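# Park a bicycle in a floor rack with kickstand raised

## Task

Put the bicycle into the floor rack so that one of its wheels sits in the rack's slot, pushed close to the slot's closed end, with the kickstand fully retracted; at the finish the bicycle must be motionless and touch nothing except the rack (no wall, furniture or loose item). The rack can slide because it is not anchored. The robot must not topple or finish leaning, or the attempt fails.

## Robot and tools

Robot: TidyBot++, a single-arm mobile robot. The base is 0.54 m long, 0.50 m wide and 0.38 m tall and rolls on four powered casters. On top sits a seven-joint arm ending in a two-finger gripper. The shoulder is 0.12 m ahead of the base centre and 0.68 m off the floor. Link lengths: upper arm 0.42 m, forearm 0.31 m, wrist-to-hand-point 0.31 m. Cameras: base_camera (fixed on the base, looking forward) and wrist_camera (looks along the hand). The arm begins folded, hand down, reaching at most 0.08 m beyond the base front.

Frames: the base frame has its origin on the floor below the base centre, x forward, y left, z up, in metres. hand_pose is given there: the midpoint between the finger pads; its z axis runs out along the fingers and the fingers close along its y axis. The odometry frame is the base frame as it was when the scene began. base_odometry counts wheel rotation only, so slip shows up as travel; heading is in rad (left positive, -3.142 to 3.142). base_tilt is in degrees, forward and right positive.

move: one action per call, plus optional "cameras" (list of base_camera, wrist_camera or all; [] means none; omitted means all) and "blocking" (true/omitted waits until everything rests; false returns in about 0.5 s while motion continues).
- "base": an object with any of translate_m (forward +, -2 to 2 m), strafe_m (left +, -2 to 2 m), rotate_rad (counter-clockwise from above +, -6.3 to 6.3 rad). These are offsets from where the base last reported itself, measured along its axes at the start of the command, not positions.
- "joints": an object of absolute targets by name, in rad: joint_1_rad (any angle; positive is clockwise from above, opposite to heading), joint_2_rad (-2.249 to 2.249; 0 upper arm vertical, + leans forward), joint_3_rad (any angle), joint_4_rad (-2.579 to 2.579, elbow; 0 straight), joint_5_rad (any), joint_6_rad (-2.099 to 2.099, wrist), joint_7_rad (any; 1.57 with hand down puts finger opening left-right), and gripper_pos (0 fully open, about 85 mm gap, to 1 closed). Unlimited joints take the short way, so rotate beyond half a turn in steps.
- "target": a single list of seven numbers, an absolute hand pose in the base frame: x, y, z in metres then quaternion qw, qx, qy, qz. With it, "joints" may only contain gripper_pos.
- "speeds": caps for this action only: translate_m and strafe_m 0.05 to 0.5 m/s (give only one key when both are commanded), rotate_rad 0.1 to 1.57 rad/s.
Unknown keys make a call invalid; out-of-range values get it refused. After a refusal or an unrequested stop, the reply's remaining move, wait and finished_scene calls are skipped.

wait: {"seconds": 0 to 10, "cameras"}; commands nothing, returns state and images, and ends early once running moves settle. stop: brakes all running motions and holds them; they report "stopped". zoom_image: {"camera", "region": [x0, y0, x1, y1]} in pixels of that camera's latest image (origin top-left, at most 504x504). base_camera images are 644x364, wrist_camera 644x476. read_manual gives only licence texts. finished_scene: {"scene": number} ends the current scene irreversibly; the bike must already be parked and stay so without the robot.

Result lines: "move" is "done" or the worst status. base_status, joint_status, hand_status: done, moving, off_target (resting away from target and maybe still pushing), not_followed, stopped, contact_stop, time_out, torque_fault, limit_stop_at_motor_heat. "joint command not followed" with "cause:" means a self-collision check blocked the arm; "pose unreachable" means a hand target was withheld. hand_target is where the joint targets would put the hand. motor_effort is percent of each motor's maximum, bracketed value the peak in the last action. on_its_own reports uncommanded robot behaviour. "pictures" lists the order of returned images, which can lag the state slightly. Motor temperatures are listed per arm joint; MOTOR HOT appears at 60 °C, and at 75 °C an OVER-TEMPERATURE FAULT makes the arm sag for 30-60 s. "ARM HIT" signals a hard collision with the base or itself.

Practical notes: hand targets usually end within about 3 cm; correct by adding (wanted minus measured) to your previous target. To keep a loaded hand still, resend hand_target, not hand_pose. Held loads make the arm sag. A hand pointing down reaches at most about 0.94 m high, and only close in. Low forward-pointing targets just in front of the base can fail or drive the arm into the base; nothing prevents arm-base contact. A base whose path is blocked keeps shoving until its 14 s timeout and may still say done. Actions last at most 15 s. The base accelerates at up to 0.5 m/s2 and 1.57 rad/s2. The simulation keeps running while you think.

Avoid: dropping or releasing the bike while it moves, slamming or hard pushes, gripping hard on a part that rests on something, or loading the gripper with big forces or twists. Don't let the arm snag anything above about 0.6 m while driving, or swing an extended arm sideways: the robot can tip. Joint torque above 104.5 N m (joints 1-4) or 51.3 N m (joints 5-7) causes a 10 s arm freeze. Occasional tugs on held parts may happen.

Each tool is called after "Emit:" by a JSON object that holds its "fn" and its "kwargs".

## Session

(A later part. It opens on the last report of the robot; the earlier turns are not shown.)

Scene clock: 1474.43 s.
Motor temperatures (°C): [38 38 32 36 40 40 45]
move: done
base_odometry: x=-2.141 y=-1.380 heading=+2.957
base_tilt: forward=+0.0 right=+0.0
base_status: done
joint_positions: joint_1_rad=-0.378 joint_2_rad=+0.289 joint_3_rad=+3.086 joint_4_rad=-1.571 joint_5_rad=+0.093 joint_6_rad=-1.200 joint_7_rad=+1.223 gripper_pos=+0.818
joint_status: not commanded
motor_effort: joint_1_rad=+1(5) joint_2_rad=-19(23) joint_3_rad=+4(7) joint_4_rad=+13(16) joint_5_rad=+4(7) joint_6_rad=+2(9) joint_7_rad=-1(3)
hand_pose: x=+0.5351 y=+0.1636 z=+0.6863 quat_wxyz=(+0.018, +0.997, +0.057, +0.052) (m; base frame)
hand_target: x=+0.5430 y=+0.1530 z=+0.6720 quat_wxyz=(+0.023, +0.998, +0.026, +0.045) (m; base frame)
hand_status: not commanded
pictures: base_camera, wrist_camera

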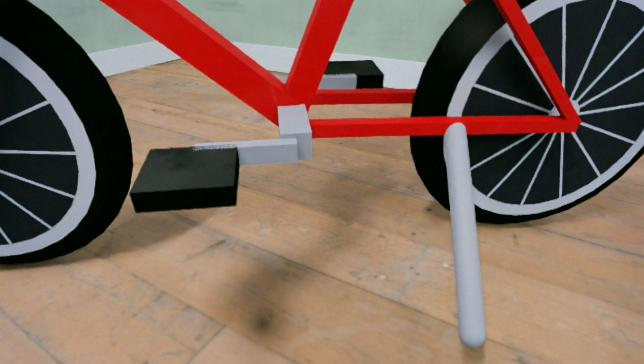

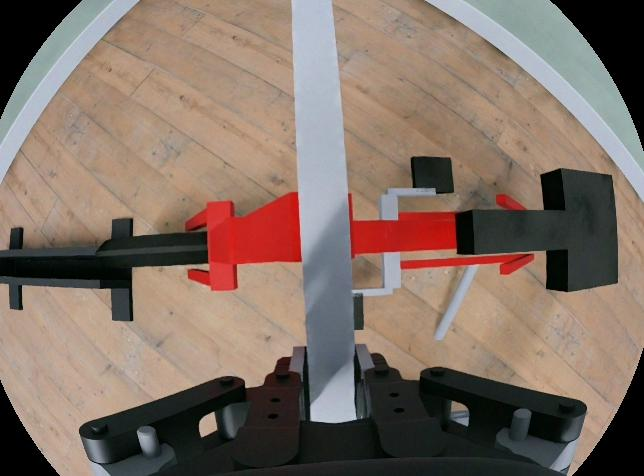

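Emit:
{"fn": "move", "kwargs": {"target": [0.542, 0.160, 0.672, 0.0195, 0.9974, -0.0523, 0.0486], "cameras": []}}

Emit:
{"fn": "move", "kwargs": {"base": {"translate_m": 0.0105, "strafe_m": -0.105, "rotate_rad": 0.0183}, "speeds": {"strafe_m": 0.1, "rotate_rad": 0.1}, "cameras": []}}

Emit:
{"fn": "move", "kwargs": {"target": [0.543, 0.153, 0.672, 0.0253, 0.9976, 0.0698, 0.0445], "cameras": []}}

Emit:
{"fn": "move", "kwargs": {"base": {"translate_m": -0.010, "strafe_m": 0.078}, "speeds": {"strafe_m": 0.1}}}

Emit:
{"fn": "zoom_image", "kwargs": {"camera": "wrist_camera", "region": [80, 200, 220, 310]}}

Scene clock: 1500.37 s.
Motor temperatures (°C): [38 38 32 36 40 40 45]
move: off_target
base_odometry: x=-2.141 y=-1.380 heading=+2.957
base_tilt: forward=+0.0 right=-0.1
base_status: not commanded
joint_positions: joint_1_rad=-0.410 joint_2_rad=+0.286 joint_3_rad=+3.097 joint_4_rad=-1.571 joint_5_rad=+0.093 joint_6_rad=-1.200 joint_7_rad=+1.090 gripper_pos=+0.818
joint_status: not commanded
motor_effort: joint_1_rad=+2(5) joint_2_rad=-18(19) joint_3_rad=+5(7) joint_4_rad=+14(15) joint_5_rad=+5(6) joint_6_rad=+7(9) joint_7_rad=-3(3)
hand_pose: x=+0.5315 y=+0.1725 z=+0.6879 quat_wxyz=(+0.014, +0.998, +0.001, +0.055) (m; base frame)
hand_target: x=+0.5420 y=+0.1600 z=+0.6720 quat_wxyz=(+0.019, +0.997, -0.052, +0.049) (m; base frame)
hand_status: off_target (0.023 m and 6.2 deg from the pose sent, 0.016 m and 12.5 deg at the start)
pictures: none
No camera images: "cameras" was empty.

Scene clock: 1502.23 s.
Motor temperatures (°C): [38 38 32 36 40 40 45]
move: done
base_odometry: x=-2.132 y=-1.275 heading=+2.976
base_tilt: forward=-0.1 right=+0.0
base_status: done
joint_positions: joint_1_rad=-0.409 joint_2_rad=+0.285 joint_3_rad=+3.107 joint_4_rad=-1.571 joint_5_rad=+0.089 joint_6_rad=-1.200 joint_7_rad=+1.090 gripper_pos=+0.818
joint_status: not commanded
motor_effort: joint_1_rad=+2(6) joint_2_rad=-19(23) joint_3_rad=+5(8) joint_4_rad=+14(15) joint_5_rad=+5(8) joint_6_rad=+7(9) joint_7_rad=-1(3)
hand_pose: x=+0.5329 y=+0.1692 z=+0.6881 quat_wxyz=(+0.014, +0.998, -0.005, +0.055) (m; base frame)
hand_target: x=+0.5420 y=+0.1600 z=+0.6720 quat_wxyz=(+0.019, +0.997, -0.052, +0.049) (m; base frame)
hand_status: not commanded
pictures: none
No camera images: "cameras" was empty.

Scene clock: 1503.00 s.
Motor temperatures (°C): [38 38 32 36 40 40 45]
move: off_target
base_odometry: x=-2.132 y=-1.275 heading=+2.976
base_tilt: forward=-0.1 right=+0.0
base_status: not commanded
joint_positions: joint_1_rad=-0.365 joint_2_rad=+0.288 joint_3_rad=+3.087 joint_4_rad=-1.571 joint_5_rad=+0.089 joint_6_rad=-1.196 joint_7_rad=+1.231 gripper_pos=+0.818
joint_status: not commanded
motor_effort: joint_1_rad=-1(3) joint_2_rad=-19(22) joint_3_rad=+2(5) joint_4_rad=+12(16) joint_5_rad=+3(6) joint_6_rad=+2(8) joint_7_rad=+1(1)
hand_pose: x=+0.5380 y=+0.1592 z=+0.6867 quat_wxyz=(+0.016, +0.997, +0.053, +0.053) (m; base frame)
hand_target: x=+0.5430 y=+0.1530 z=+0.6720 quat_wxyz=(+0.025, +0.996, +0.070, +0.044) (m; base frame)
hand_status: off_target (0.017 m and 2.4 deg from the pose sent, 0.025 m and 8.7 deg at the start)
pictures: none
No camera images: "cameras" was empty.

Scene clock: 1504.63 s.
Motor temperatures (°C): [38 38 32 36 40 40 45]
move: done
base_odometry: x=-2.135 y=-1.354 heading=+2.977
base_tilt: forward=-0.1 right=+0.0
base_status: done
joint_positions: joint_1_rad=-0.362 joint_2_rad=+0.291 joint_3_rad=+3.081 joint_4_rad=-1.571 joint_5_rad=+0.089 joint_6_rad=-1.196 joint_7_rad=+1.231 gripper_pos=+0.818
joint_status: not commanded
motor_effort: joint_1_rad=+0(5) joint_2_rad=-19(23) joint_3_rad=+2(6) joint_4_rad=+12(15) joint_5_rad=+3(6) joint_6_rad=+0(5) joint_7_rad=+0(1)
hand_pose: x=+0.5376 y=+0.1602 z=+0.6856 quat_wxyz=(+0.015, +0.997, +0.055, +0.052) (m; base frame)
hand_target: x=+0.5430 y=+0.1530 z=+0.6720 quat_wxyz=(+0.025, +0.996, +0.070, +0.044) (m; base frame)
hand_status: not commanded
pictures: base_camera, wrist_camera

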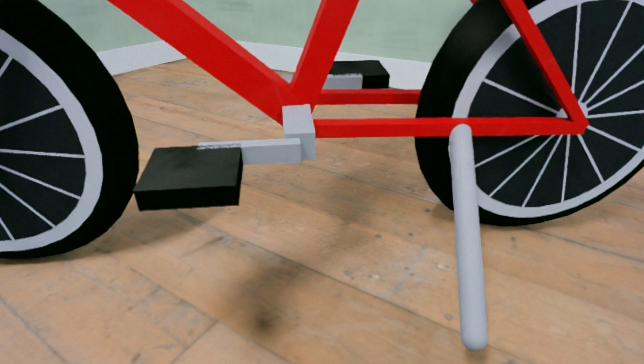

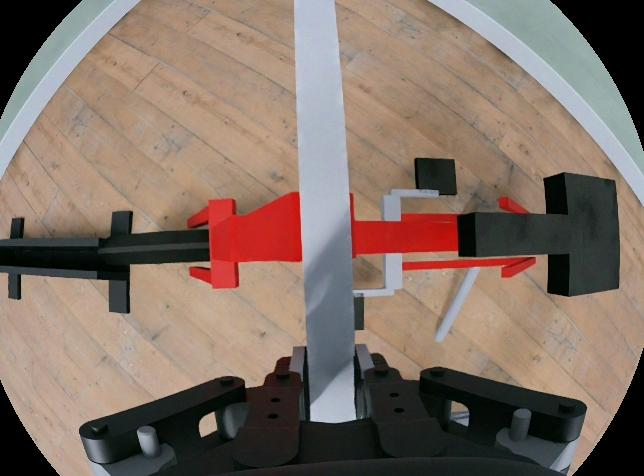

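Scaled by 3.600.

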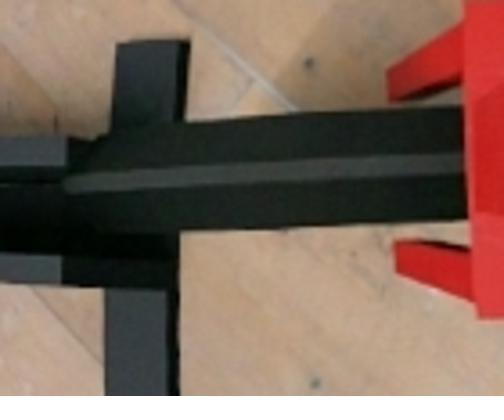

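Emit:
{"fn": "move", "kwargs": {"base": {"translate_m": -0.014, "strafe_m": 0.11}, "speeds": {"strafe_m": 0.08}}}

Emit:
{"fn": "zoom_image", "kwargs": {"camera": "wrist_camera", "region": [80, 200, 220, 310]}}

Scene clock: 1519.27 s.
Motor temperatures (°C): [38 38 32 36 40 40 45]
move: done
base_odometry: x=-2.139 y=-1.465 heading=+2.977
base_tilt: forward=+0.0 right=-0.1
base_status: done
joint_positions: joint_1_rad=-0.364 joint_2_rad=+0.293 joint_3_rad=+3.079 joint_4_rad=-1.571 joint_5_rad=+0.089 joint_6_rad=-1.196 joint_7_rad=+1.231 gripper_pos=+0.818
joint_status: not commanded
motor_effort: joint_1_rad=-1(4) joint_2_rad=-21(24) joint_3_rad=+2(5) joint_4_rad=+13(16) joint_5_rad=+2(5) joint_6_rad=+1(3) joint_7_rad=+0(1)
hand_pose: x=+0.5369 y=+0.1619 z=+0.6847 quat_wxyz=(+0.015, +0.997, +0.057, +0.051) (m; base frame)
hand_target: x=+0.5430 y=+0.1530 z=+0.6720 quat_wxyz=(+0.025, +0.996, +0.070, +0.044) (m; base frame)
hand_status: not commanded
pictures: base_camera, wrist_camera

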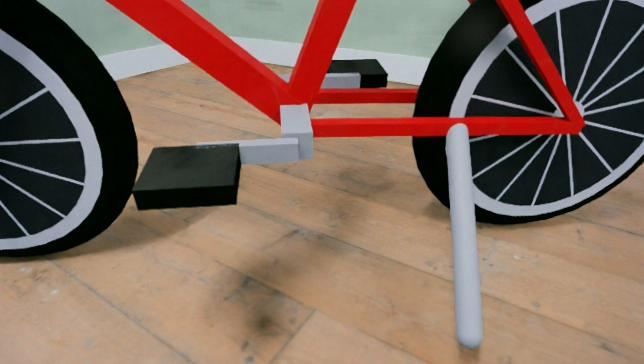

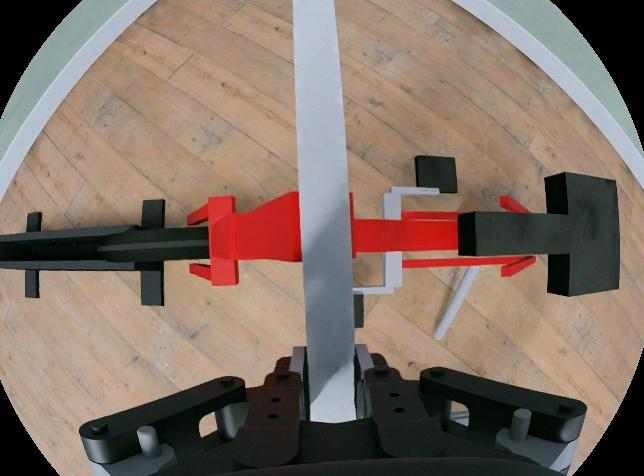

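Scaled by 3.600.

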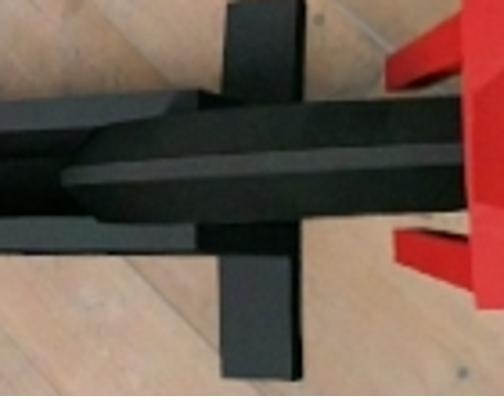

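Emit:
{"fn": "move", "kwargs": {"target": [0.546, 0.145, 0.672, 0.0288, 0.9890, 0.1478, 0.0437], "cameras": []}}

Emit:
{"fn": "move", "kwargs": {"base": {"translate_m": 0.020, "strafe_m": -0.095, "rotate_rad": -0.0175}, "speeds": {"strafe_m": 0.1, "rotate_rad": 0.1}, "cameras": []}}

Emit:
{"fn": "move", "kwargs": {"target": [0.543, 0.153, 0.672, 0.0232, 0.9986, 0.0262, 0.0451], "cameras": []}}

Emit:
{"fn": "move", "kwargs": {"base": {"translate_m": -0.012, "strafe_m": 0.075}, "speeds": {"strafe_m": 0.1}}}

Emit:
{"fn": "zoom_image", "kwargs": {"camera": "wrist_camera", "region": [80, 200, 220, 310]}}

Scene clock: 1551.67 s.
Motor temperatures (°C): [38 38 32 36 40 40 45]
move: off_target
base_odometry: x=-2.139 y=-1.465 heading=+2.977
base_tilt: forward=-0.1 right=+0.0
base_status: not commanded
joint_positions: joint_1_rad=-0.328 joint_2_rad=+0.297 joint_3_rad=+3.067 joint_4_rad=-1.571 joint_5_rad=+0.089 joint_6_rad=-1.196 joint_7_rad=+1.365 gripper_pos=+0.818
joint_status: not commanded
motor_effort: joint_1_rad=-1(2) joint_2_rad=-23(24) joint_3_rad=+1(3) joint_4_rad=+14(15) joint_5_rad=+3(4) joint_6_rad=+0(1) joint_7_rad=+1(3)
hand_pose: x=+0.5408 y=+0.1512 z=+0.6829 quat_wxyz=(+0.018, +0.993, +0.111, +0.047) (m; base frame)
hand_target: x=+0.5460 y=+0.1450 z=+0.6720 quat_wxyz=(+0.029, +0.988, +0.148, +0.044) (m; base frame)
hand_status: off_target (0.014 m and 4.5 deg from the pose sent, 0.023 m and 10.6 deg at the start)
pictures: none
No camera images: "cameras" was empty.

Scene clock: 1553.47 s.
Motor temperatures (°C): [38 38 32 36 40 40 45]
move: done
base_odometry: x=-2.143 y=-1.367 heading=+2.959
base_tilt: forward=+0.0 right=+0.0
base_status: done
joint_positions: joint_1_rad=-0.317 joint_2_rad=+0.296 joint_3_rad=+3.059 joint_4_rad=-1.571 joint_5_rad=+0.089 joint_6_rad=-1.196 joint_7_rad=+1.365 gripper_pos=+0.818
joint_status: not commanded
motor_effort: joint_1_rad=+0(6) joint_2_rad=-21(25) joint_3_rad=+2(7) joint_4_rad=+14(15) joint_5_rad=+3(8) joint_6_rad=+4(6) joint_7_rad=+0(2)
hand_pose: x=+0.5411 y=+0.1499 z=+0.6833 quat_wxyz=(+0.017, +0.993, +0.109, +0.047) (m; base frame)
hand_target: x=+0.5460 y=+0.1450 z=+0.6720 quat_wxyz=(+0.029, +0.988, +0.148, +0.044) (m; base frame)
hand_status: not commanded
pictures: none
No camera images: "cameras" was empty.

Scene clock: 1554.37 s.
Motor temperatures (°C): [38 38 32 36 40 40 45]
move: off_target
base_odometry: x=-2.143 y=-1.368 heading=+2.959
base_tilt: forward=+0.0 right=+0.1
base_status: not commanded
joint_positions: joint_1_rad=-0.371 joint_2_rad=+0.293 joint_3_rad=+3.078 joint_4_rad=-1.571 joint_5_rad=+0.089 joint_6_rad=-1.201 joint_7_rad=+1.230 gripper_pos=+0.818
joint_status: not commanded
motor_effort: joint_1_rad=+2(3) joint_2_rad=-22(23) joint_3_rad=+4(5) joint_4_rad=+16(18) joint_5_rad=+4(5) joint_6_rad=+7(9) joint_7_rad=-2(2)
hand_pose: x=+0.5341 y=+0.1644 z=+0.6844 quat_wxyz=(+0.016, +0.997, +0.059, +0.048) (m; base frame)
hand_target: x=+0.5430 y=+0.1530 z=+0.6720 quat_wxyz=(+0.023, +0.998, +0.026, +0.045) (m; base frame)
hand_status: off_target (0.019 m and 3.9 deg from the pose sent, 0.012 m and 9.5 deg at the start)
pictures: none
No camera images: "cameras" was empty.

Scene clock: 1555.80 s.
Motor temperatures (°C): [38 37 32 36 40 40 45]
move: done
base_odometry: x=-2.145 y=-1.444 heading=+2.958
base_tilt: forward=-0.1 right=+0.0
base_status: done
joint_positions: joint_1_rad=-0.371 joint_2_rad=+0.294 joint_3_rad=+3.089 joint_4_rad=-1.571 joint_5_rad=+0.089 joint_6_rad=-1.202 joint_7_rad=+1.230 gripper_pos=+0.818
joint_status: not commanded
motor_effort: joint_1_rad=+2(4) joint_2_rad=-21(23) joint_3_rad=+4(6) joint_4_rad=+16(18) joint_5_rad=+4(6) joint_6_rad=+6(10) joint_7_rad=-2(3)
hand_pose: x=+0.5359 y=+0.1602 z=+0.6840 quat_wxyz=(+0.018, +0.997, +0.054, +0.048) (m; base frame)
hand_target: x=+0.5430 y=+0.1530 z=+0.6720 quat_wxyz=(+0.023, +0.998, +0.026, +0.045) (m; base frame)
hand_status: not commanded
pictures: base_camera, wrist_camera

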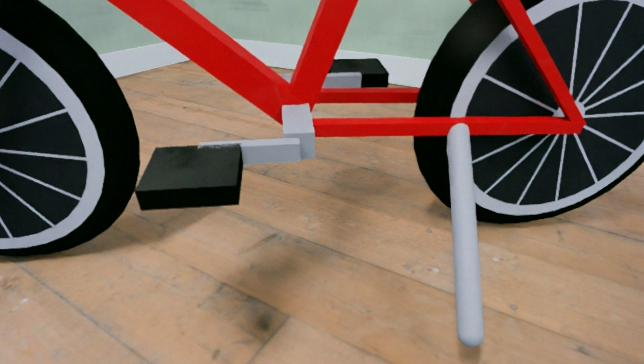

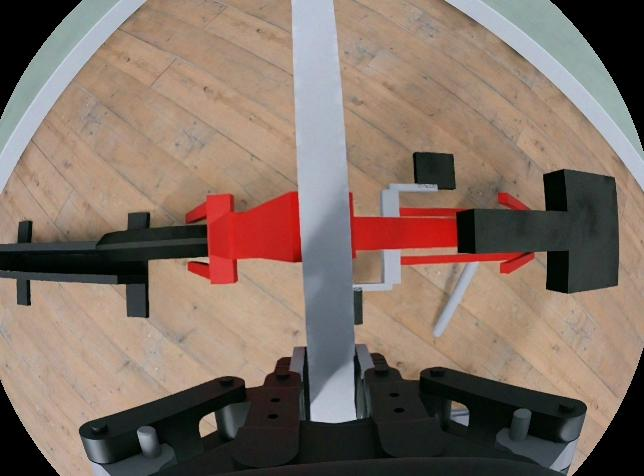

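Scaled by 3.600.

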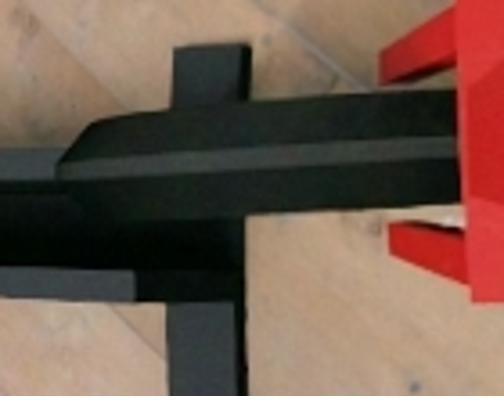

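Emit:
{"fn": "move", "kwargs": {"target": [0.542, 0.160, 0.672, 0.0195, 0.9974, -0.0523, 0.0486], "cameras": []}}

Emit:
{"fn": "move", "kwargs": {"base": {"translate_m": 0.0105, "strafe_m": -0.105, "rotate_rad": 0.0183}, "speeds": {"strafe_m": 0.1, "rotate_rad": 0.1}, "cameras": []}}

Emit:
{"fn": "move", "kwargs": {"target": [0.543, 0.153, 0.672, 0.0253, 0.9976, 0.0698, 0.0445], "cameras": ["wrist_camera"]}}

Emit:
{"fn": "zoom_image", "kwargs": {"camera": "wrist_camera", "region": [0, 190, 220, 330]}}

Scene clock: 1589.47 s.
Motor temperatures (°C): [38 37 32 36 40 40 45]
move: off_target
base_odometry: x=-2.145 y=-1.443 heading=+2.958
base_tilt: forward=+0.0 right=+0.0
base_status: not commanded
joint_positions: joint_1_rad=-0.409 joint_2_rad=+0.291 joint_3_rad=+3.099 joint_4_rad=-1.571 joint_5_rad=+0.089 joint_6_rad=-1.202 joint_7_rad=+1.093 gripper_pos=+0.818
joint_status: not commanded
motor_effort: joint_1_rad=+3(5) joint_2_rad=-20(21) joint_3_rad=+6(7) joint_4_rad=+15(16) joint_5_rad=+6(6) joint_6_rad=+7(10) joint_7_rad=-2(5)
hand_pose: x=+0.5312 y=+0.1722 z=+0.6854 quat_wxyz=(+0.014, +0.999, +0.000, +0.051) (m; base frame)
hand_target: x=+0.5420 y=+0.1600 z=+0.6720 quat_wxyz=(+0.019, +0.997, -0.052, +0.049) (m; base frame)
hand_status: off_target (0.021 m and 6.1 deg from the pose sent, 0.014 m and 12.2 deg at the start)
pictures: none
No camera images: "cameras" was empty.

Scene clock: 1591.37 s.
Motor temperatures (°C): [38 37 32 36 40 40 45]
move: done
base_odometry: x=-2.136 y=-1.338 heading=+2.976
base_tilt: forward=-0.1 right=+0.0
base_status: done
joint_positions: joint_1_rad=-0.409 joint_2_rad=+0.290 joint_3_rad=+3.107 joint_4_rad=-1.571 joint_5_rad=+0.086 joint_6_rad=-1.202 joint_7_rad=+1.092 gripper_pos=+0.818
joint_status: not commanded
motor_effort: joint_1_rad=+2(7) joint_2_rad=-20(24) joint_3_rad=+5(8) joint_4_rad=+15(17) joint_5_rad=+5(8) joint_6_rad=+8(9) joint_7_rad=-1(2)
hand_pose: x=+0.5322 y=+0.1697 z=+0.6858 quat_wxyz=(+0.014, +0.999, -0.004, +0.052) (m; base frame)
hand_target: x=+0.5420 y=+0.1600 z=+0.6720 quat_wxyz=(+0.019, +0.997, -0.052, +0.049) (m; base frame)
hand_status: not commanded
pictures: none
No camera images: "cameras" was empty.

Scene clock: 1592.13 s.
Motor temperatures (°C): [38 37 32 36 40 40 45]
move: off_target
base_odometry: x=-2.136 y=-1.338 heading=+2.976
base_tilt: forward=+0.0 right=+0.1
base_status: not commanded
joint_positions: joint_1_rad=-0.366 joint_2_rad=+0.293 joint_3_rad=+3.087 joint_4_rad=-1.571 joint_5_rad=+0.086 joint_6_rad=-1.199 joint_7_rad=+1.233 gripper_pos=+0.818
joint_status: not commanded
motor_effort: joint_1_rad=+0(3) joint_2_rad=-20(23) joint_3_rad=+2(5) joint_4_rad=+12(17) joint_5_rad=+3(6) joint_6_rad=+1(8) joint_7_rad=+1(2)
hand_pose: x=+0.5370 y=+0.1597 z=+0.6844 quat_wxyz=(+0.016, +0.997, +0.054, +0.049) (m; base frame)
hand_target: x=+0.5430 y=+0.1530 z=+0.6720 quat_wxyz=(+0.025, +0.996, +0.070, +0.044) (m; base frame)
hand_status: off_target (0.015 m and 2.2 deg from the pose sent, 0.024 m and 8.6 deg at the start)
pictures: wrist_camera

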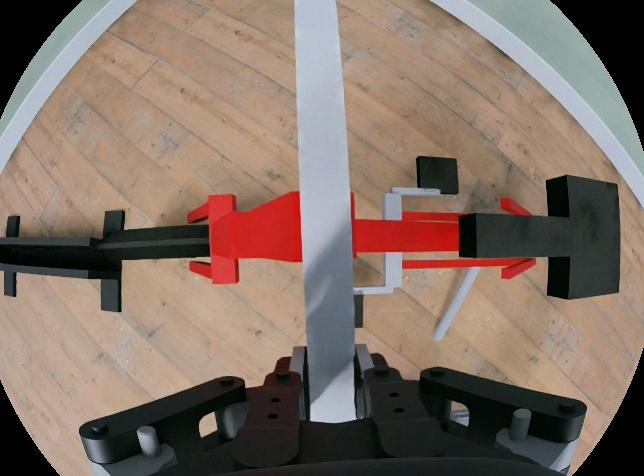

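Scaled by 2.291.

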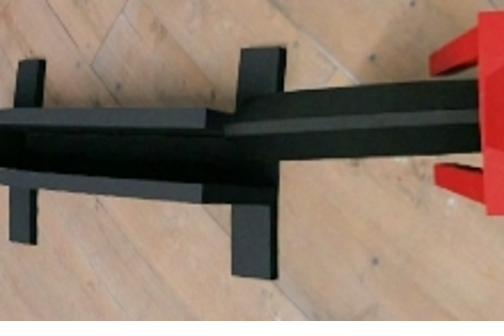

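Emit:
{"fn": "move", "kwargs": {"target": [0.543, 0.150, 0.672, 0.0271, 0.9936, 0.1132, 0.0431], "cameras": []}}

Emit:
{"fn": "move", "kwargs": {"base": {"translate_m": -0.0235, "strafe_m": 0.108}, "speeds": {"strafe_m": 0.1}, "cameras": ["wrist_camera"]}}

Emit:
{"fn": "zoom_image", "kwargs": {"camera": "wrist_camera", "region": [0, 190, 220, 330]}}

Scene clock: 1623.30 s.
Motor temperatures (°C): [38 37 32 36 40 40 45]
move: off_target
base_odometry: x=-2.136 y=-1.338 heading=+2.976
base_tilt: forward=+0.0 right=+0.0
base_status: not commanded
joint_positions: joint_1_rad=-0.347 joint_2_rad=+0.296 joint_3_rad=+3.079 joint_4_rad=-1.571 joint_5_rad=+0.086 joint_6_rad=-1.199 joint_7_rad=+1.302 gripper_pos=+0.818
joint_status: not commanded
motor_effort: joint_1_rad=-1(2) joint_2_rad=-21(24) joint_3_rad=+1(3) joint_4_rad=+13(15) joint_5_rad=+2(4) joint_6_rad=+1(1) joint_7_rad=+1(2)
hand_pose: x=+0.5386 y=+0.1552 z=+0.6834 quat_wxyz=(+0.017, +0.995, +0.083, +0.047) (m; base frame)
hand_target: x=+0.5430 y=+0.1500 z=+0.6720 quat_wxyz=(+0.027, +0.992, +0.113, +0.043) (m; base frame)
hand_status: off_target (0.013 m and 3.7 deg from the pose sent, 0.017 m and 7.0 deg at the start)
pictures: none
No camera images: "cameras" was empty.

Scene clock: 1625.03 s.
Motor temperatures (°C): [38 37 32 36 40 40 45]
move: done
base_odometry: x=-2.131 y=-1.449 heading=+2.976
base_tilt: forward=-0.1 right=+0.0
base_status: done
joint_positions: joint_1_rad=-0.346 joint_2_rad=+0.301 joint_3_rad=+3.068 joint_4_rad=-1.571 joint_5_rad=+0.086 joint_6_rad=-1.199 joint_7_rad=+1.302 gripper_pos=+0.818
joint_status: not commanded
motor_effort: joint_1_rad=-1(5) joint_2_rad=-23(26) joint_3_rad=+2(5) joint_4_rad=+15(17) joint_5_rad=+2(4) joint_6_rad=+1(4) joint_7_rad=+0(1)
hand_pose: x=+0.5370 y=+0.1589 z=+0.6809 quat_wxyz=(+0.016, +0.995, +0.087, +0.044) (m; base frame)
hand_target: x=+0.5430 y=+0.1500 z=+0.6720 quat_wxyz=(+0.027, +0.992, +0.113, +0.043) (m; base frame)
hand_status: not commanded
pictures: wrist_camera

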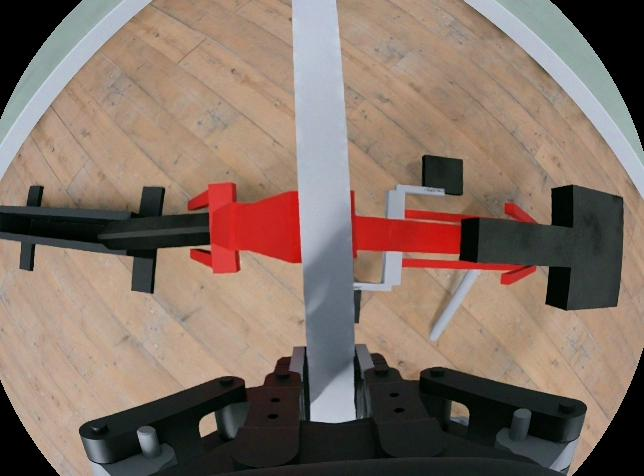

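Scaled by 2.291.

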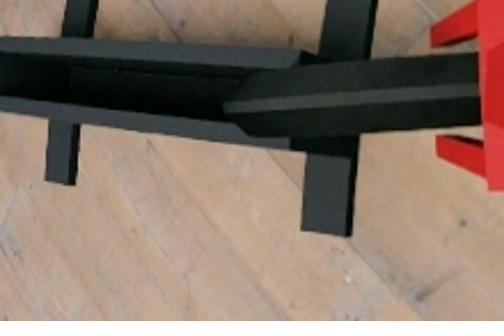

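Emit:
{"fn": "move", "kwargs": {"target": [0.542, 0.156, 0.672, 0.0220, 0.9989, 0.0, 0.0465], "cameras": ["wrist_camera"]}}

Emit:
{"fn": "zoom_image", "kwargs": {"camera": "wrist_camera", "region": [0, 190, 220, 330]}}

Scene clock: 1636.17 s.
Motor temperatures (°C): [38 37 32 36 40 40 45]
move: off_target
base_odometry: x=-2.131 y=-1.449 heading=+2.976
base_tilt: forward=-0.1 right=+0.0
base_status: not commanded
joint_positions: joint_1_rad=-0.385 joint_2_rad=+0.298 joint_3_rad=+3.083 joint_4_rad=-1.572 joint_5_rad=+0.086 joint_6_rad=-1.203 joint_7_rad=+1.172 gripper_pos=+0.818
joint_status: not commanded
motor_effort: joint_1_rad=+2(4) joint_2_rad=-20(23) joint_3_rad=+4(7) joint_4_rad=+15(18) joint_5_rad=+4(6) joint_6_rad=+7(8) joint_7_rad=-2(3)
hand_pose: x=+0.5313 y=+0.1684 z=+0.6817 quat_wxyz=(+0.015, +0.998, +0.035, +0.045) (m; base frame)
hand_target: x=+0.5420 y=+0.1560 z=+0.6720 quat_wxyz=(+0.022, +0.999, +0.000, +0.046) (m; base frame)
hand_status: off_target (0.019 m and 4.0 deg from the pose sent, 0.011 m and 10.0 deg at the start)
pictures: wrist_camera

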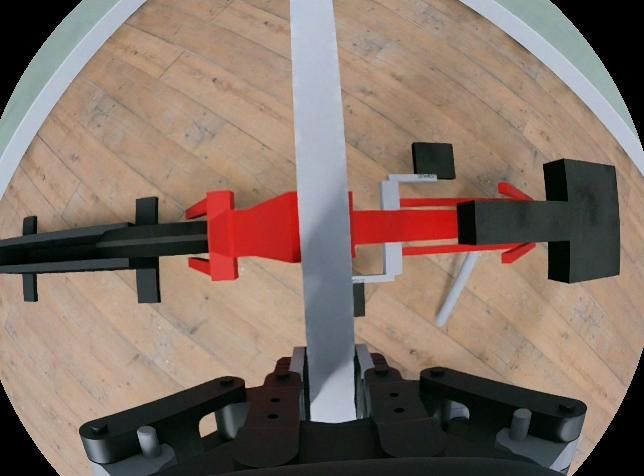

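Scaled by 2.291.

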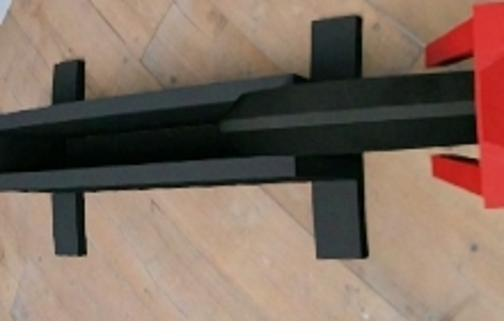

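Emit:
{"fn": "move", "kwargs": {"target": [0.546, 0.145, 0.672, 0.0288, 0.9890, 0.1478, 0.0437], "cameras": []}}

Emit:
{"fn": "move", "kwargs": {"base": {"translate_m": 0.027, "strafe_m": -0.117}, "speeds": {"strafe_m": 0.1}, "cameras": ["wrist_camera"]}}

Emit:
{"fn": "move", "kwargs": {"target": [0.542, 0.160, 0.672, 0.0203, 0.9984, -0.0349, 0.0482], "cameras": ["wrist_camera"]}}

Scene clock: 1654.40 s.
Motor temperatures (°C): [38 37 32 36 40 40 45]
move: off_target
base_odometry: x=-2.131 y=-1.449 heading=+2.976
base_tilt: forward=+0.0 right=+0.0
base_status: not commanded
joint_positions: joint_1_rad=-0.324 joint_2_rad=+0.302 joint_3_rad=+3.066 joint_4_rad=-1.572 joint_5_rad=+0.086 joint_6_rad=-1.197 joint_7_rad=+1.370 gripper_pos=+0.818
joint_status: not commanded
motor_effort: joint_1_rad=-1(3) joint_2_rad=-23(25) joint_3_rad=+1(5) joint_4_rad=+16(17) joint_5_rad=+2(6) joint_6_rad=+2(8) joint_7_rad=+1(2)
hand_pose: x=+0.5399 y=+0.1505 z=+0.6800 quat_wxyz=(+0.018, +0.993, +0.111, +0.043) (m; base frame)
hand_target: x=+0.5460 y=+0.1450 z=+0.6720 quat_wxyz=(+0.029, +0.988, +0.148, +0.044) (m; base frame)
hand_status: off_target (0.011 m and 4.4 deg from the pose sent, 0.029 m and 13.1 deg at the start)
pictures: none
No camera images: "cameras" was empty.

Scene clock: 1656.53 s.
Motor temperatures (°C): [38 37 32 36 40 40 45]
move: done
base_odometry: x=-2.138 y=-1.329 heading=+2.976
base_tilt: forward=-0.1 right=+0.1
base_status: done
joint_positions: joint_1_rad=-0.317 joint_2_rad=+0.301 joint_3_rad=+3.062 joint_4_rad=-1.572 joint_5_rad=+0.086 joint_6_rad=-1.197 joint_7_rad=+1.370 gripper_pos=+0.818
joint_status: not commanded
motor_effort: joint_1_rad=+0(5) joint_2_rad=-23(26) joint_3_rad=+3(6) joint_4_rad=+15(16) joint_5_rad=+2(5) joint_6_rad=+4(6) joint_7_rad=+0(1)
hand_pose: x=+0.5404 y=+0.1489 z=+0.6805 quat_wxyz=(+0.017, +0.993, +0.109, +0.043) (m; base frame)
hand_target: x=+0.5460 y=+0.1450 z=+0.6720 quat_wxyz=(+0.029, +0.988, +0.148, +0.044) (m; base frame)
hand_status: not commanded
pictures: wrist_camera

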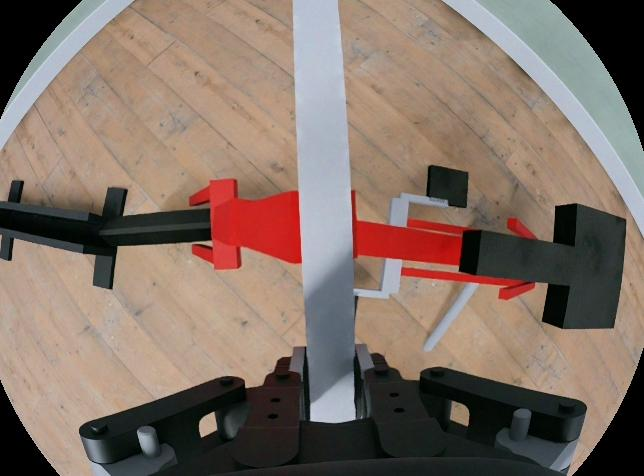

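Scene clock: 1657.67 s.
Motor temperatures (°C): [38 37 32 36 40 40 45]
move: off_target
base_odometry: x=-2.138 y=-1.329 heading=+2.976
base_tilt: forward=-0.1 right=+0.0
base_status: not commanded
joint_positions: joint_1_rad=-0.410 joint_2_rad=+0.297 joint_3_rad=+3.089 joint_4_rad=-1.572 joint_5_rad=+0.086 joint_6_rad=-1.206 joint_7_rad=+1.130 gripper_pos=+0.818
joint_status: not commanded
motor_effort: joint_1_rad=+3(4) joint_2_rad=-22(23) joint_3_rad=+5(7) joint_4_rad=+16(18) joint_5_rad=+5(6) joint_6_rad=+6(11) joint_7_rad=-2(3)
hand_pose: x=+0.5272 y=+0.1761 z=+0.6818 quat_wxyz=(+0.015, +0.999, +0.023, +0.044) (m; base frame)
hand_target: x=+0.5420 y=+0.1600 z=+0.6720 quat_wxyz=(+0.020, +0.998, -0.035, +0.048) (m; base frame)
hand_status: off_target (0.024 m and 6.7 deg from the pose sent, 0.014 m and 16.5 deg at the start)
pictures: wrist_camera

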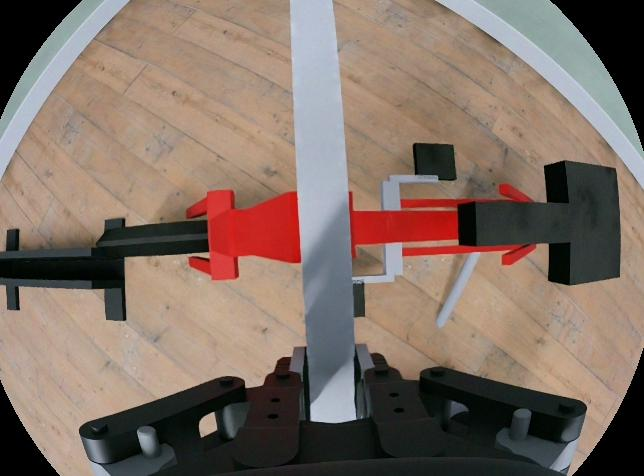

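Emit:
{"fn": "move", "kwargs": {"base": {"strafe_m": -0.12}, "speeds": {"strafe_m": 0.1}}}

Emit:
{"fn": "zoom_image", "kwargs": {"camera": "wrist_camera", "region": [0, 200, 200, 340]}}

Scene clock: 1720.63 s.
Motor temperatures (°C): [38 37 32 36 40 40 45]
move: done
base_odometry: x=-2.118 y=-1.211 heading=+2.975
base_tilt: forward=+0.0 right=+0.0
base_status: done
joint_positions: joint_1_rad=-0.404 joint_2_rad=+0.298 joint_3_rad=+3.099 joint_4_rad=-1.572 joint_5_rad=+0.085 joint_6_rad=-1.206 joint_7_rad=+1.129 gripper_pos=+0.818
joint_status: not commanded
motor_effort: joint_1_rad=+2(8) joint_2_rad=-21(25) joint_3_rad=+4(9) joint_4_rad=+16(18) joint_5_rad=+6(8) joint_6_rad=+7(10) joint_7_rad=-1(2)
hand_pose: x=+0.5299 y=+0.1700 z=+0.6814 quat_wxyz=(+0.017, +0.999, +0.015, +0.044) (m; base frame)
hand_target: x=+0.5420 y=+0.1600 z=+0.6720 quat_wxyz=(+0.020, +0.998, -0.035, +0.048) (m; base frame)
hand_status: not commanded
pictures: base_camera, wrist_camera

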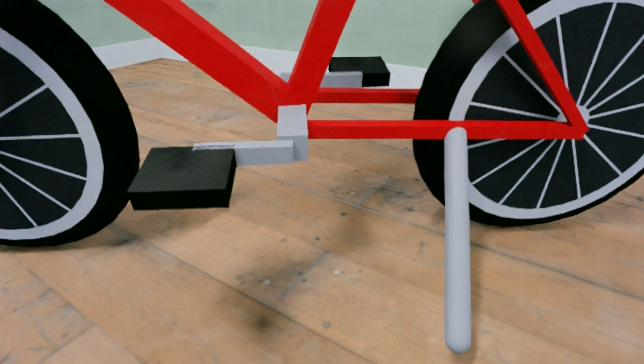

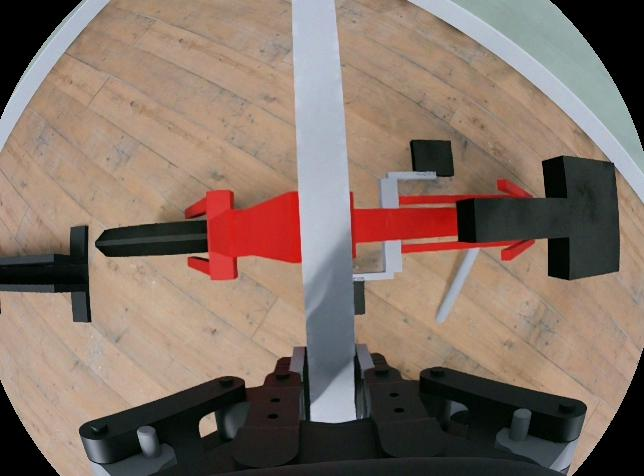

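Scaled by 2.520.

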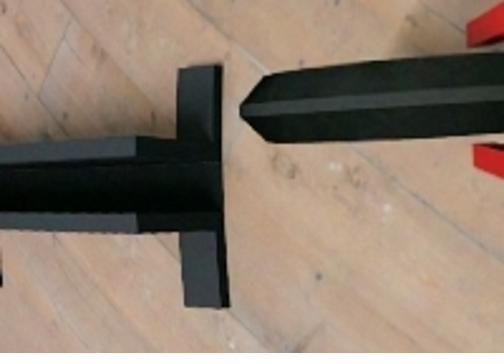

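Emit:
{"fn": "move", "kwargs": {"target": [0.543, 0.127, 0.672, 0.0325, 0.9724, 0.2334, 0.0395], "cameras": []}}

Emit:
{"fn": "move", "kwargs": {"base": {"translate_m": 0.0187, "strafe_m": -0.1037, "rotate_rad": -0.0707}, "speeds": {"strafe_m": 0.1, "rotate_rad": 0.1}, "cameras": []}}

Emit:
{"fn": "move", "kwargs": {"base": {"translate_m": 0.0187, "strafe_m": -0.1037, "rotate_rad": -0.0707}, "speeds": {"strafe_m": 0.1, "rotate_rad": 0.1}}}

Scene clock: 1746.03 s.
Motor temperatures (°C): [38 37 32 36 40 40 45]
move: off_target
base_odometry: x=-2.118 y=-1.211 heading=+2.975
base_tilt: forward=-0.1 right=+0.0
base_status: not commanded
joint_positions: joint_1_rad=-0.256 joint_2_rad=+0.302 joint_3_rad=+3.053 joint_4_rad=-1.588 joint_5_rad=+0.087 joint_6_rad=-1.197 joint_7_rad=+1.556 gripper_pos=+0.818
joint_status: not commanded
motor_effort: joint_1_rad=-1(4) joint_2_rad=-25(28) joint_3_rad=+0(6) joint_4_rad=+15(17) joint_5_rad=+0(7) joint_6_rad=+1(7) joint_7_rad=+1(2)
hand_pose: x=+0.5416 y=+0.1248 z=+0.6752 quat_wxyz=(+0.022, +0.984, +0.176, +0.032) (m; base frame)
hand_target: x=+0.5430 y=+0.1270 z=+0.6720 quat_wxyz=(+0.032, +0.971, +0.233, +0.039) (m; base frame)
hand_status: off_target (0.004 m and 6.8 deg from the pose sent, 0.046 m and 25.3 deg at the start)
pictures: none
No camera images: "cameras" was empty.

Scene clock: 1747.97 s.
Motor temperatures (°C): [38 37 32 36 40 40 45]
move: done
base_odometry: x=-2.119 y=-1.105 heading=+2.903
base_tilt: forward=-0.1 right=+0.0
base_status: done
joint_positions: joint_1_rad=-0.253 joint_2_rad=+0.305 joint_3_rad=+3.043 joint_4_rad=-1.592 joint_5_rad=+0.088 joint_6_rad=-1.197 joint_7_rad=+1.562 gripper_pos=+0.818
joint_status: not commanded
motor_effort: joint_1_rad=-1(7) joint_2_rad=-27(29) joint_3_rad=+1(6) joint_4_rad=+17(18) joint_5_rad=+1(4) joint_6_rad=+1(5) joint_7_rad=+1(2)
hand_pose: x=+0.5392 y=+0.1266 z=+0.6728 quat_wxyz=(+0.022, +0.982, +0.183, +0.029) (m; base frame)
hand_target: x=+0.5430 y=+0.1270 z=+0.6720 quat_wxyz=(+0.032, +0.971, +0.233, +0.039) (m; base frame)
hand_status: not commanded
pictures: none
No camera images: "cameras" was empty.

Scene clock: 1749.90 s.
Motor temperatures (°C): [38 37 32 36 40 40 45]
move: done
base_odometry: x=-2.113 y=-1.000 heading=+2.831
base_tilt: forward=+0.0 right=+0.0
base_status: done
joint_positions: joint_1_rad=-0.253 joint_2_rad=+0.308 joint_3_rad=+3.043 joint_4_rad=-1.596 joint_5_rad=+0.089 joint_6_rad=-1.197 joint_7_rad=+1.563 gripper_pos=+0.818
joint_status: not commanded
motor_effort: joint_1_rad=-1(8) joint_2_rad=-27(29) joint_3_rad=+0(6) joint_4_rad=+18(19) joint_5_rad=+0(5) joint_6_rad=+2(4) joint_7_rad=+1(2)
hand_pose: x=+0.5377 y=+0.1260 z=+0.6704 quat_wxyz=(+0.023, +0.982, +0.184, +0.026) (m; base frame)
hand_target: x=+0.5430 y=+0.1270 z=+0.6720 quat_wxyz=(+0.032, +0.971, +0.233, +0.039) (m; base frame)
hand_status: not commanded
pictures: base_camera, wrist_camera

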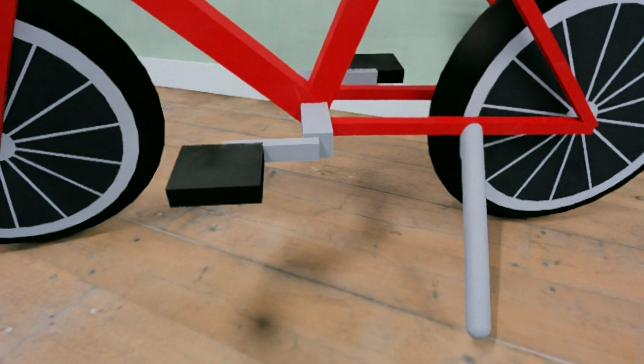

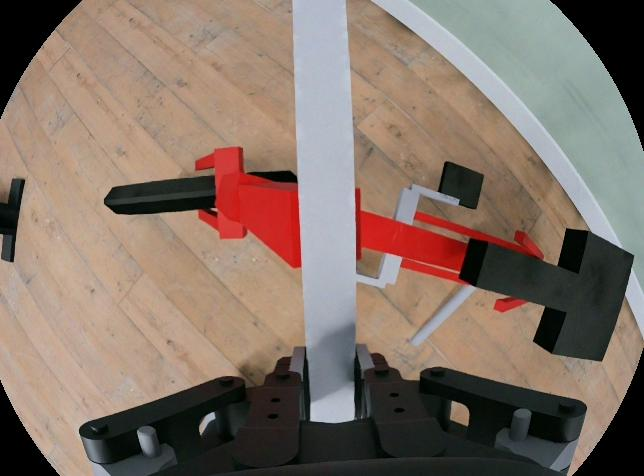

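Emit:
{"fn": "move", "kwargs": {"target": [0.543, 0.153, 0.672, 0.0212, 0.9985, -0.0175, 0.0473], "cameras": []}}

Emit:
{"fn": "move", "kwargs": {"target": [0.549, 0.182, 0.672, 0.0125, 0.9802, -0.1905, 0.0508]}}

Scene clock: 1770.70 s.
Motor temperatures (°C): [38 37 32 36 40 40 45]
move: off_target
base_odometry: x=-2.113 y=-1.000 heading=+2.832
base_tilt: forward=-0.1 right=+0.0
base_status: not commanded
joint_positions: joint_1_rad=-0.395 joint_2_rad=+0.305 joint_3_rad=+3.076 joint_4_rad=-1.596 joint_5_rad=+0.084 joint_6_rad=-1.218 joint_7_rad=+1.195 gripper_pos=+0.818
joint_status: not commanded
motor_effort: joint_1_rad=+3(6) joint_2_rad=-23(27) joint_3_rad=+5(8) joint_4_rad=+19(20) joint_5_rad=+5(8) joint_6_rad=+8(12) joint_7_rad=-3(3)
hand_pose: x=+0.5154 y=+0.1695 z=+0.6710 quat_wxyz=(+0.022, +0.998, +0.055, +0.023) (m; base frame)
hand_target: x=+0.5430 y=+0.1530 z=+0.6720 quat_wxyz=(+0.021, +0.999, -0.018, +0.047) (m; base frame)
hand_status: off_target (0.032 m and 8.7 deg from the pose sent, 0.028 m and 23.3 deg at the start)
pictures: none
No camera images: "cameras" was empty.

Scene clock: 1771.97 s.
Motor temperatures (°C): [38 37 32 36 40 40 45]
move: off_target
base_odometry: x=-2.113 y=-1.000 heading=+2.832
base_tilt: forward=-0.1 right=+0.0
base_status: not commanded
joint_positions: joint_1_rad=-0.494 joint_2_rad=+0.316 joint_3_rad=+3.132 joint_4_rad=-1.552 joint_5_rad=+0.079 joint_6_rad=-1.219 joint_7_rad=+0.814 gripper_pos=+0.818
joint_status: not commanded
motor_effort: joint_1_rad=+5(5) joint_2_rad=-21(23) joint_3_rad=+7(8) joint_4_rad=+17(19) joint_5_rad=+7(9) joint_6_rad=+7(11) joint_7_rad=-2(4)
hand_pose: x=+0.5222 y=+0.1975 z=+0.6794 quat_wxyz=(+0.013, +0.993, -0.113, +0.043) (m; base frame)
hand_target: x=+0.5490 y=+0.1820 z=+0.6720 quat_wxyz=(+0.013, +0.980, -0.191, +0.051) (m; base frame)
hand_status: off_target (0.032 m and 9.0 deg from the pose sent, 0.036 m and 28.4 deg at the start)
pictures: base_camera, wrist_camera

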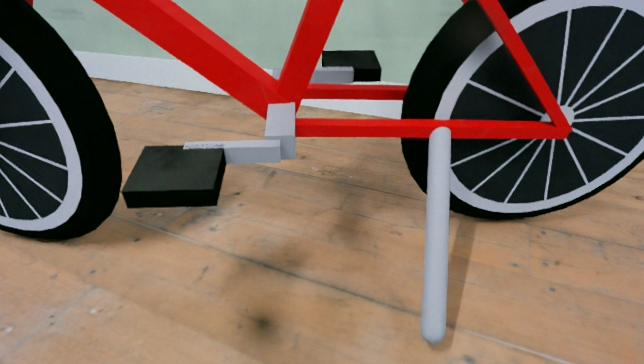

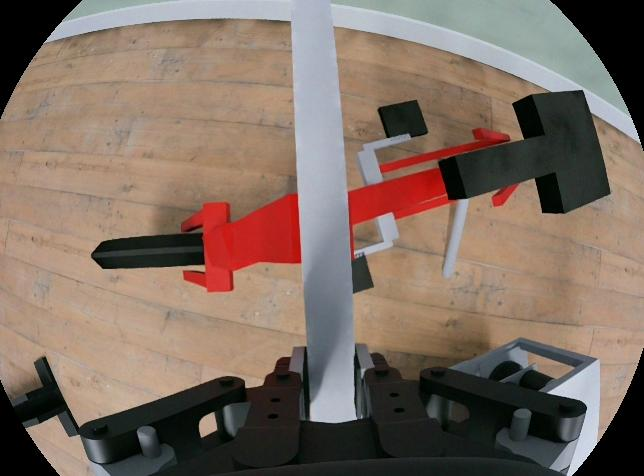

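Emit:
{"fn": "move", "kwargs": {"base": {"translate_m": -0.0058, "strafe_m": -0.1445, "rotate_rad": 0.054}, "speeds": {"strafe_m": 0.1, "rotate_rad": 0.1}, "cameras": []}}

Emit:
{"fn": "move", "kwargs": {"base": {"translate_m": -0.0058, "strafe_m": -0.1445, "rotate_rad": 0.054}, "speeds": {"strafe_m": 0.1, "rotate_rad": 0.1}, "cameras": ["wrist_camera"]}}

Emit:
{"fn": "move", "kwargs": {"target": [0.540, 0.158, 0.672, 0.0234, 0.9994, 0.0350, 0.0450]}}

Scene clock: 1782.47 s.
Motor temperatures (°C): [38 37 32 36 40 40 45]
move: done
base_odometry: x=-2.063 y=-0.864 heading=+2.887
base_tilt: forward=+0.0 right=+0.0
base_status: done
joint_positions: joint_1_rad=-0.497 joint_2_rad=+0.322 joint_3_rad=+3.148 joint_4_rad=-1.543 joint_5_rad=+0.072 joint_6_rad=-1.219 joint_7_rad=+0.797 gripper_pos=+0.818
joint_status: not commanded
motor_effort: joint_1_rad=+4(7) joint_2_rad=-22(24) joint_3_rad=+6(9) joint_4_rad=+15(17) joint_5_rad=+8(9) joint_6_rad=+6(10) joint_7_rad=-1(2)
hand_pose: x=+0.5271 y=+0.1959 z=+0.6798 quat_wxyz=(+0.011, +0.991, -0.129, +0.044) (m; base frame)
hand_target: x=+0.5490 y=+0.1820 z=+0.6720 quat_wxyz=(+0.013, +0.980, -0.191, +0.051) (m; base frame)
hand_status: not commanded
pictures: none
No camera images: "cameras" was empty.

Scene clock: 1784.70 s.
Motor temperatures (°C): [38 37 32 36 40 40 45]
move: done
base_odometry: x=-2.021 y=-0.725 heading=+2.942
base_tilt: forward=+0.0 right=+0.0
base_status: done
joint_positions: joint_1_rad=-0.496 joint_2_rad=+0.324 joint_3_rad=+3.154 joint_4_rad=-1.539 joint_5_rad=+0.068 joint_6_rad=-1.219 joint_7_rad=+0.786 gripper_pos=+0.818
joint_status: not commanded
motor_effort: joint_1_rad=+4(8) joint_2_rad=-22(25) joint_3_rad=+6(9) joint_4_rad=+15(17) joint_5_rad=+8(10) joint_6_rad=+6(9) joint_7_rad=+0(1)
hand_pose: x=+0.5294 y=+0.1949 z=+0.6802 quat_wxyz=(+0.010, +0.989, -0.139, +0.044) (m; base frame)
hand_target: x=+0.5490 y=+0.1820 z=+0.6720 quat_wxyz=(+0.013, +0.980, -0.191, +0.051) (m; base frame)
hand_status: not commanded
pictures: wrist_camera

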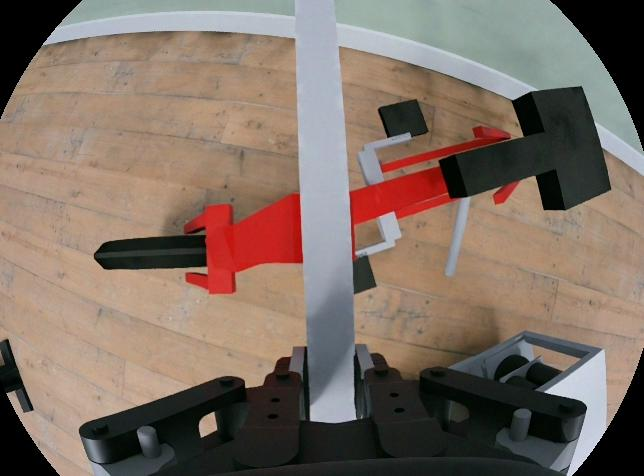

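Scene clock: 1785.77 s.
Motor temperatures (°C): [38 37 32 36 40 40 45]
move: off_target
base_odometry: x=-2.021 y=-0.725 heading=+2.942
base_tilt: forward=-0.1 right=+0.0
base_status: not commanded
joint_positions: joint_1_rad=-0.384 joint_2_rad=+0.320 joint_3_rad=+3.102 joint_4_rad=-1.554 joint_5_rad=+0.068 joint_6_rad=-1.216 joint_7_rad=+1.108 gripper_pos=+0.818
joint_status: not commanded
motor_effort: joint_1_rad=+1(4) joint_2_rad=-23(25) joint_3_rad=+3(7) joint_4_rad=+15(17) joint_5_rad=+3(8) joint_6_rad=+1(7) joint_7_rad=+1(1)
hand_pose: x=+0.5358 y=+0.1665 z=+0.6774 quat_wxyz=(+0.012, +0.999, -0.010, +0.035) (m; base frame)
hand_target: x=+0.5400 y=+0.1580 z=+0.6720 quat_wxyz=(+0.023, +0.998, +0.035, +0.045) (m; base frame)
hand_status: off_target (0.011 m and 5.4 deg from the pose sent, 0.039 m and 20.0 deg at the start)
pictures: base_camera, wrist_camera

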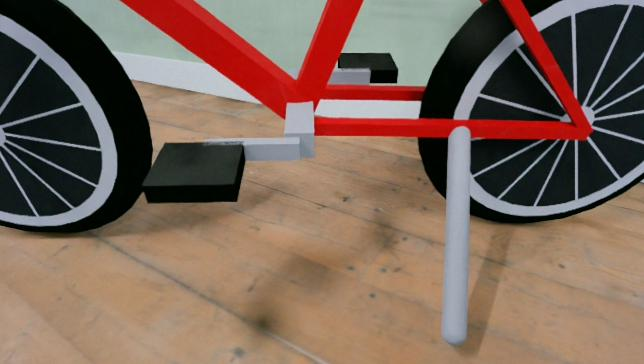

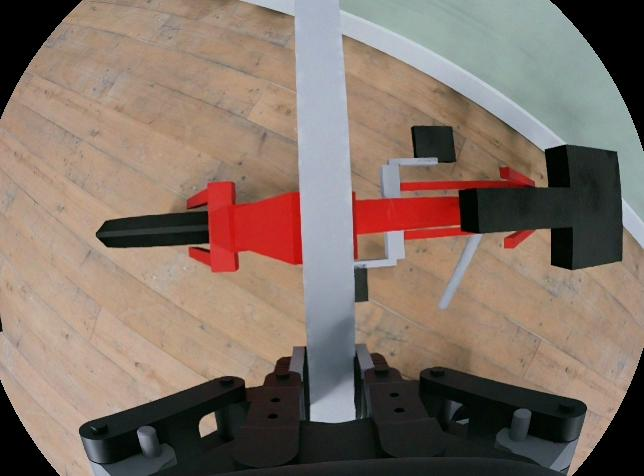

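Emit:
{"fn": "move", "kwargs": {"target": [0.543, 0.137, 0.672, 0.0280, 0.9914, 0.1305, 0.0417], "cameras": []}}

Emit:
{"fn": "move", "kwargs": {"base": {"translate_m": -0.0293, "strafe_m": 0.2475, "rotate_rad": 0.075}, "speeds": {"strafe_m": 0.12, "rotate_rad": 0.1}}}

Scene clock: 1800.33 s.
Motor temperatures (°C): [38 37 32 36 40 40 45]
move: off_target
base_odometry: x=-2.021 y=-0.725 heading=+2.942
base_tilt: forward=-0.1 right=+0.0
base_status: not commanded
joint_positions: joint_1_rad=-0.318 joint_2_rad=+0.317 joint_3_rad=+3.077 joint_4_rad=-1.575 joint_5_rad=+0.068 joint_6_rad=-1.216 joint_7_rad=+1.339 gripper_pos=+0.818
joint_status: not commanded
motor_effort: joint_1_rad=-1(2) joint_2_rad=-24(25) joint_3_rad=+2(3) joint_4_rad=+16(17) joint_5_rad=+1(4) joint_6_rad=+2(4) joint_7_rad=+1(2)
hand_pose: x=+0.5342 y=+0.1458 z=+0.6723 quat_wxyz=(+0.016, +0.996, +0.085, +0.024) (m; base frame)
hand_target: x=+0.5430 y=+0.1370 z=+0.6720 quat_wxyz=(+0.028, +0.990, +0.130, +0.042) (m; base frame)
hand_status: off_target (0.012 m and 5.8 deg from the pose sent, 0.031 m and 16.2 deg at the start)
pictures: none
No camera images: "cameras" was empty.

Scene clock: 1803.40 s.
Motor temperatures (°C): [38 38 32 36 40 40 45]
move: done
base_odometry: x=-2.042 y=-0.974 heading=+3.017
base_tilt: forward=+0.0 right=+0.0
base_status: done
joint_positions: joint_1_rad=-0.318 joint_2_rad=+0.311 joint_3_rad=+3.056 joint_4_rad=-1.586 joint_5_rad=+0.074 joint_6_rad=-1.215 joint_7_rad=+1.359 gripper_pos=+0.818
joint_status: not commanded
motor_effort: joint_1_rad=+1(7) joint_2_rad=-23(30) joint_3_rad=+2(7) joint_4_rad=+18(19) joint_5_rad=+0(3) joint_6_rad=+8(10) joint_7_rad=-1(2)
hand_pose: x=+0.5272 y=+0.1510 z=+0.6714 quat_wxyz=(+0.016, +0.994, +0.106, +0.021) (m; base frame)
hand_target: x=+0.5430 y=+0.1370 z=+0.6720 quat_wxyz=(+0.028, +0.990, +0.130, +0.042) (m; base frame)
hand_status: not commanded
pictures: base_camera, wrist_camera

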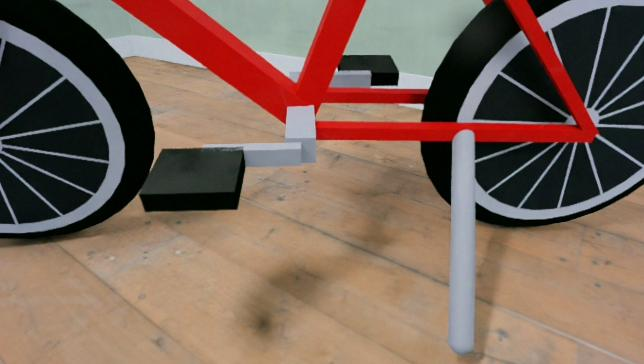

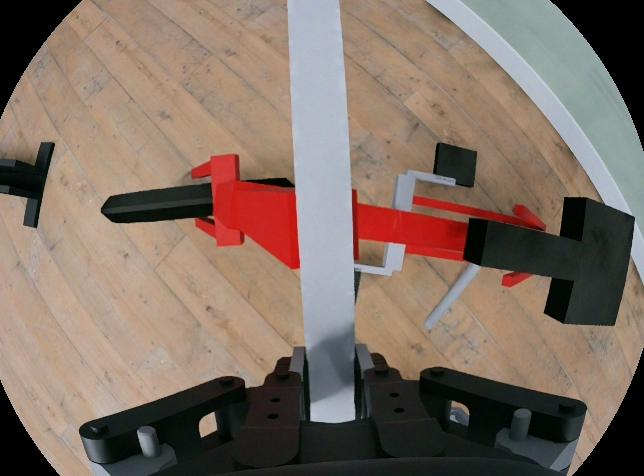

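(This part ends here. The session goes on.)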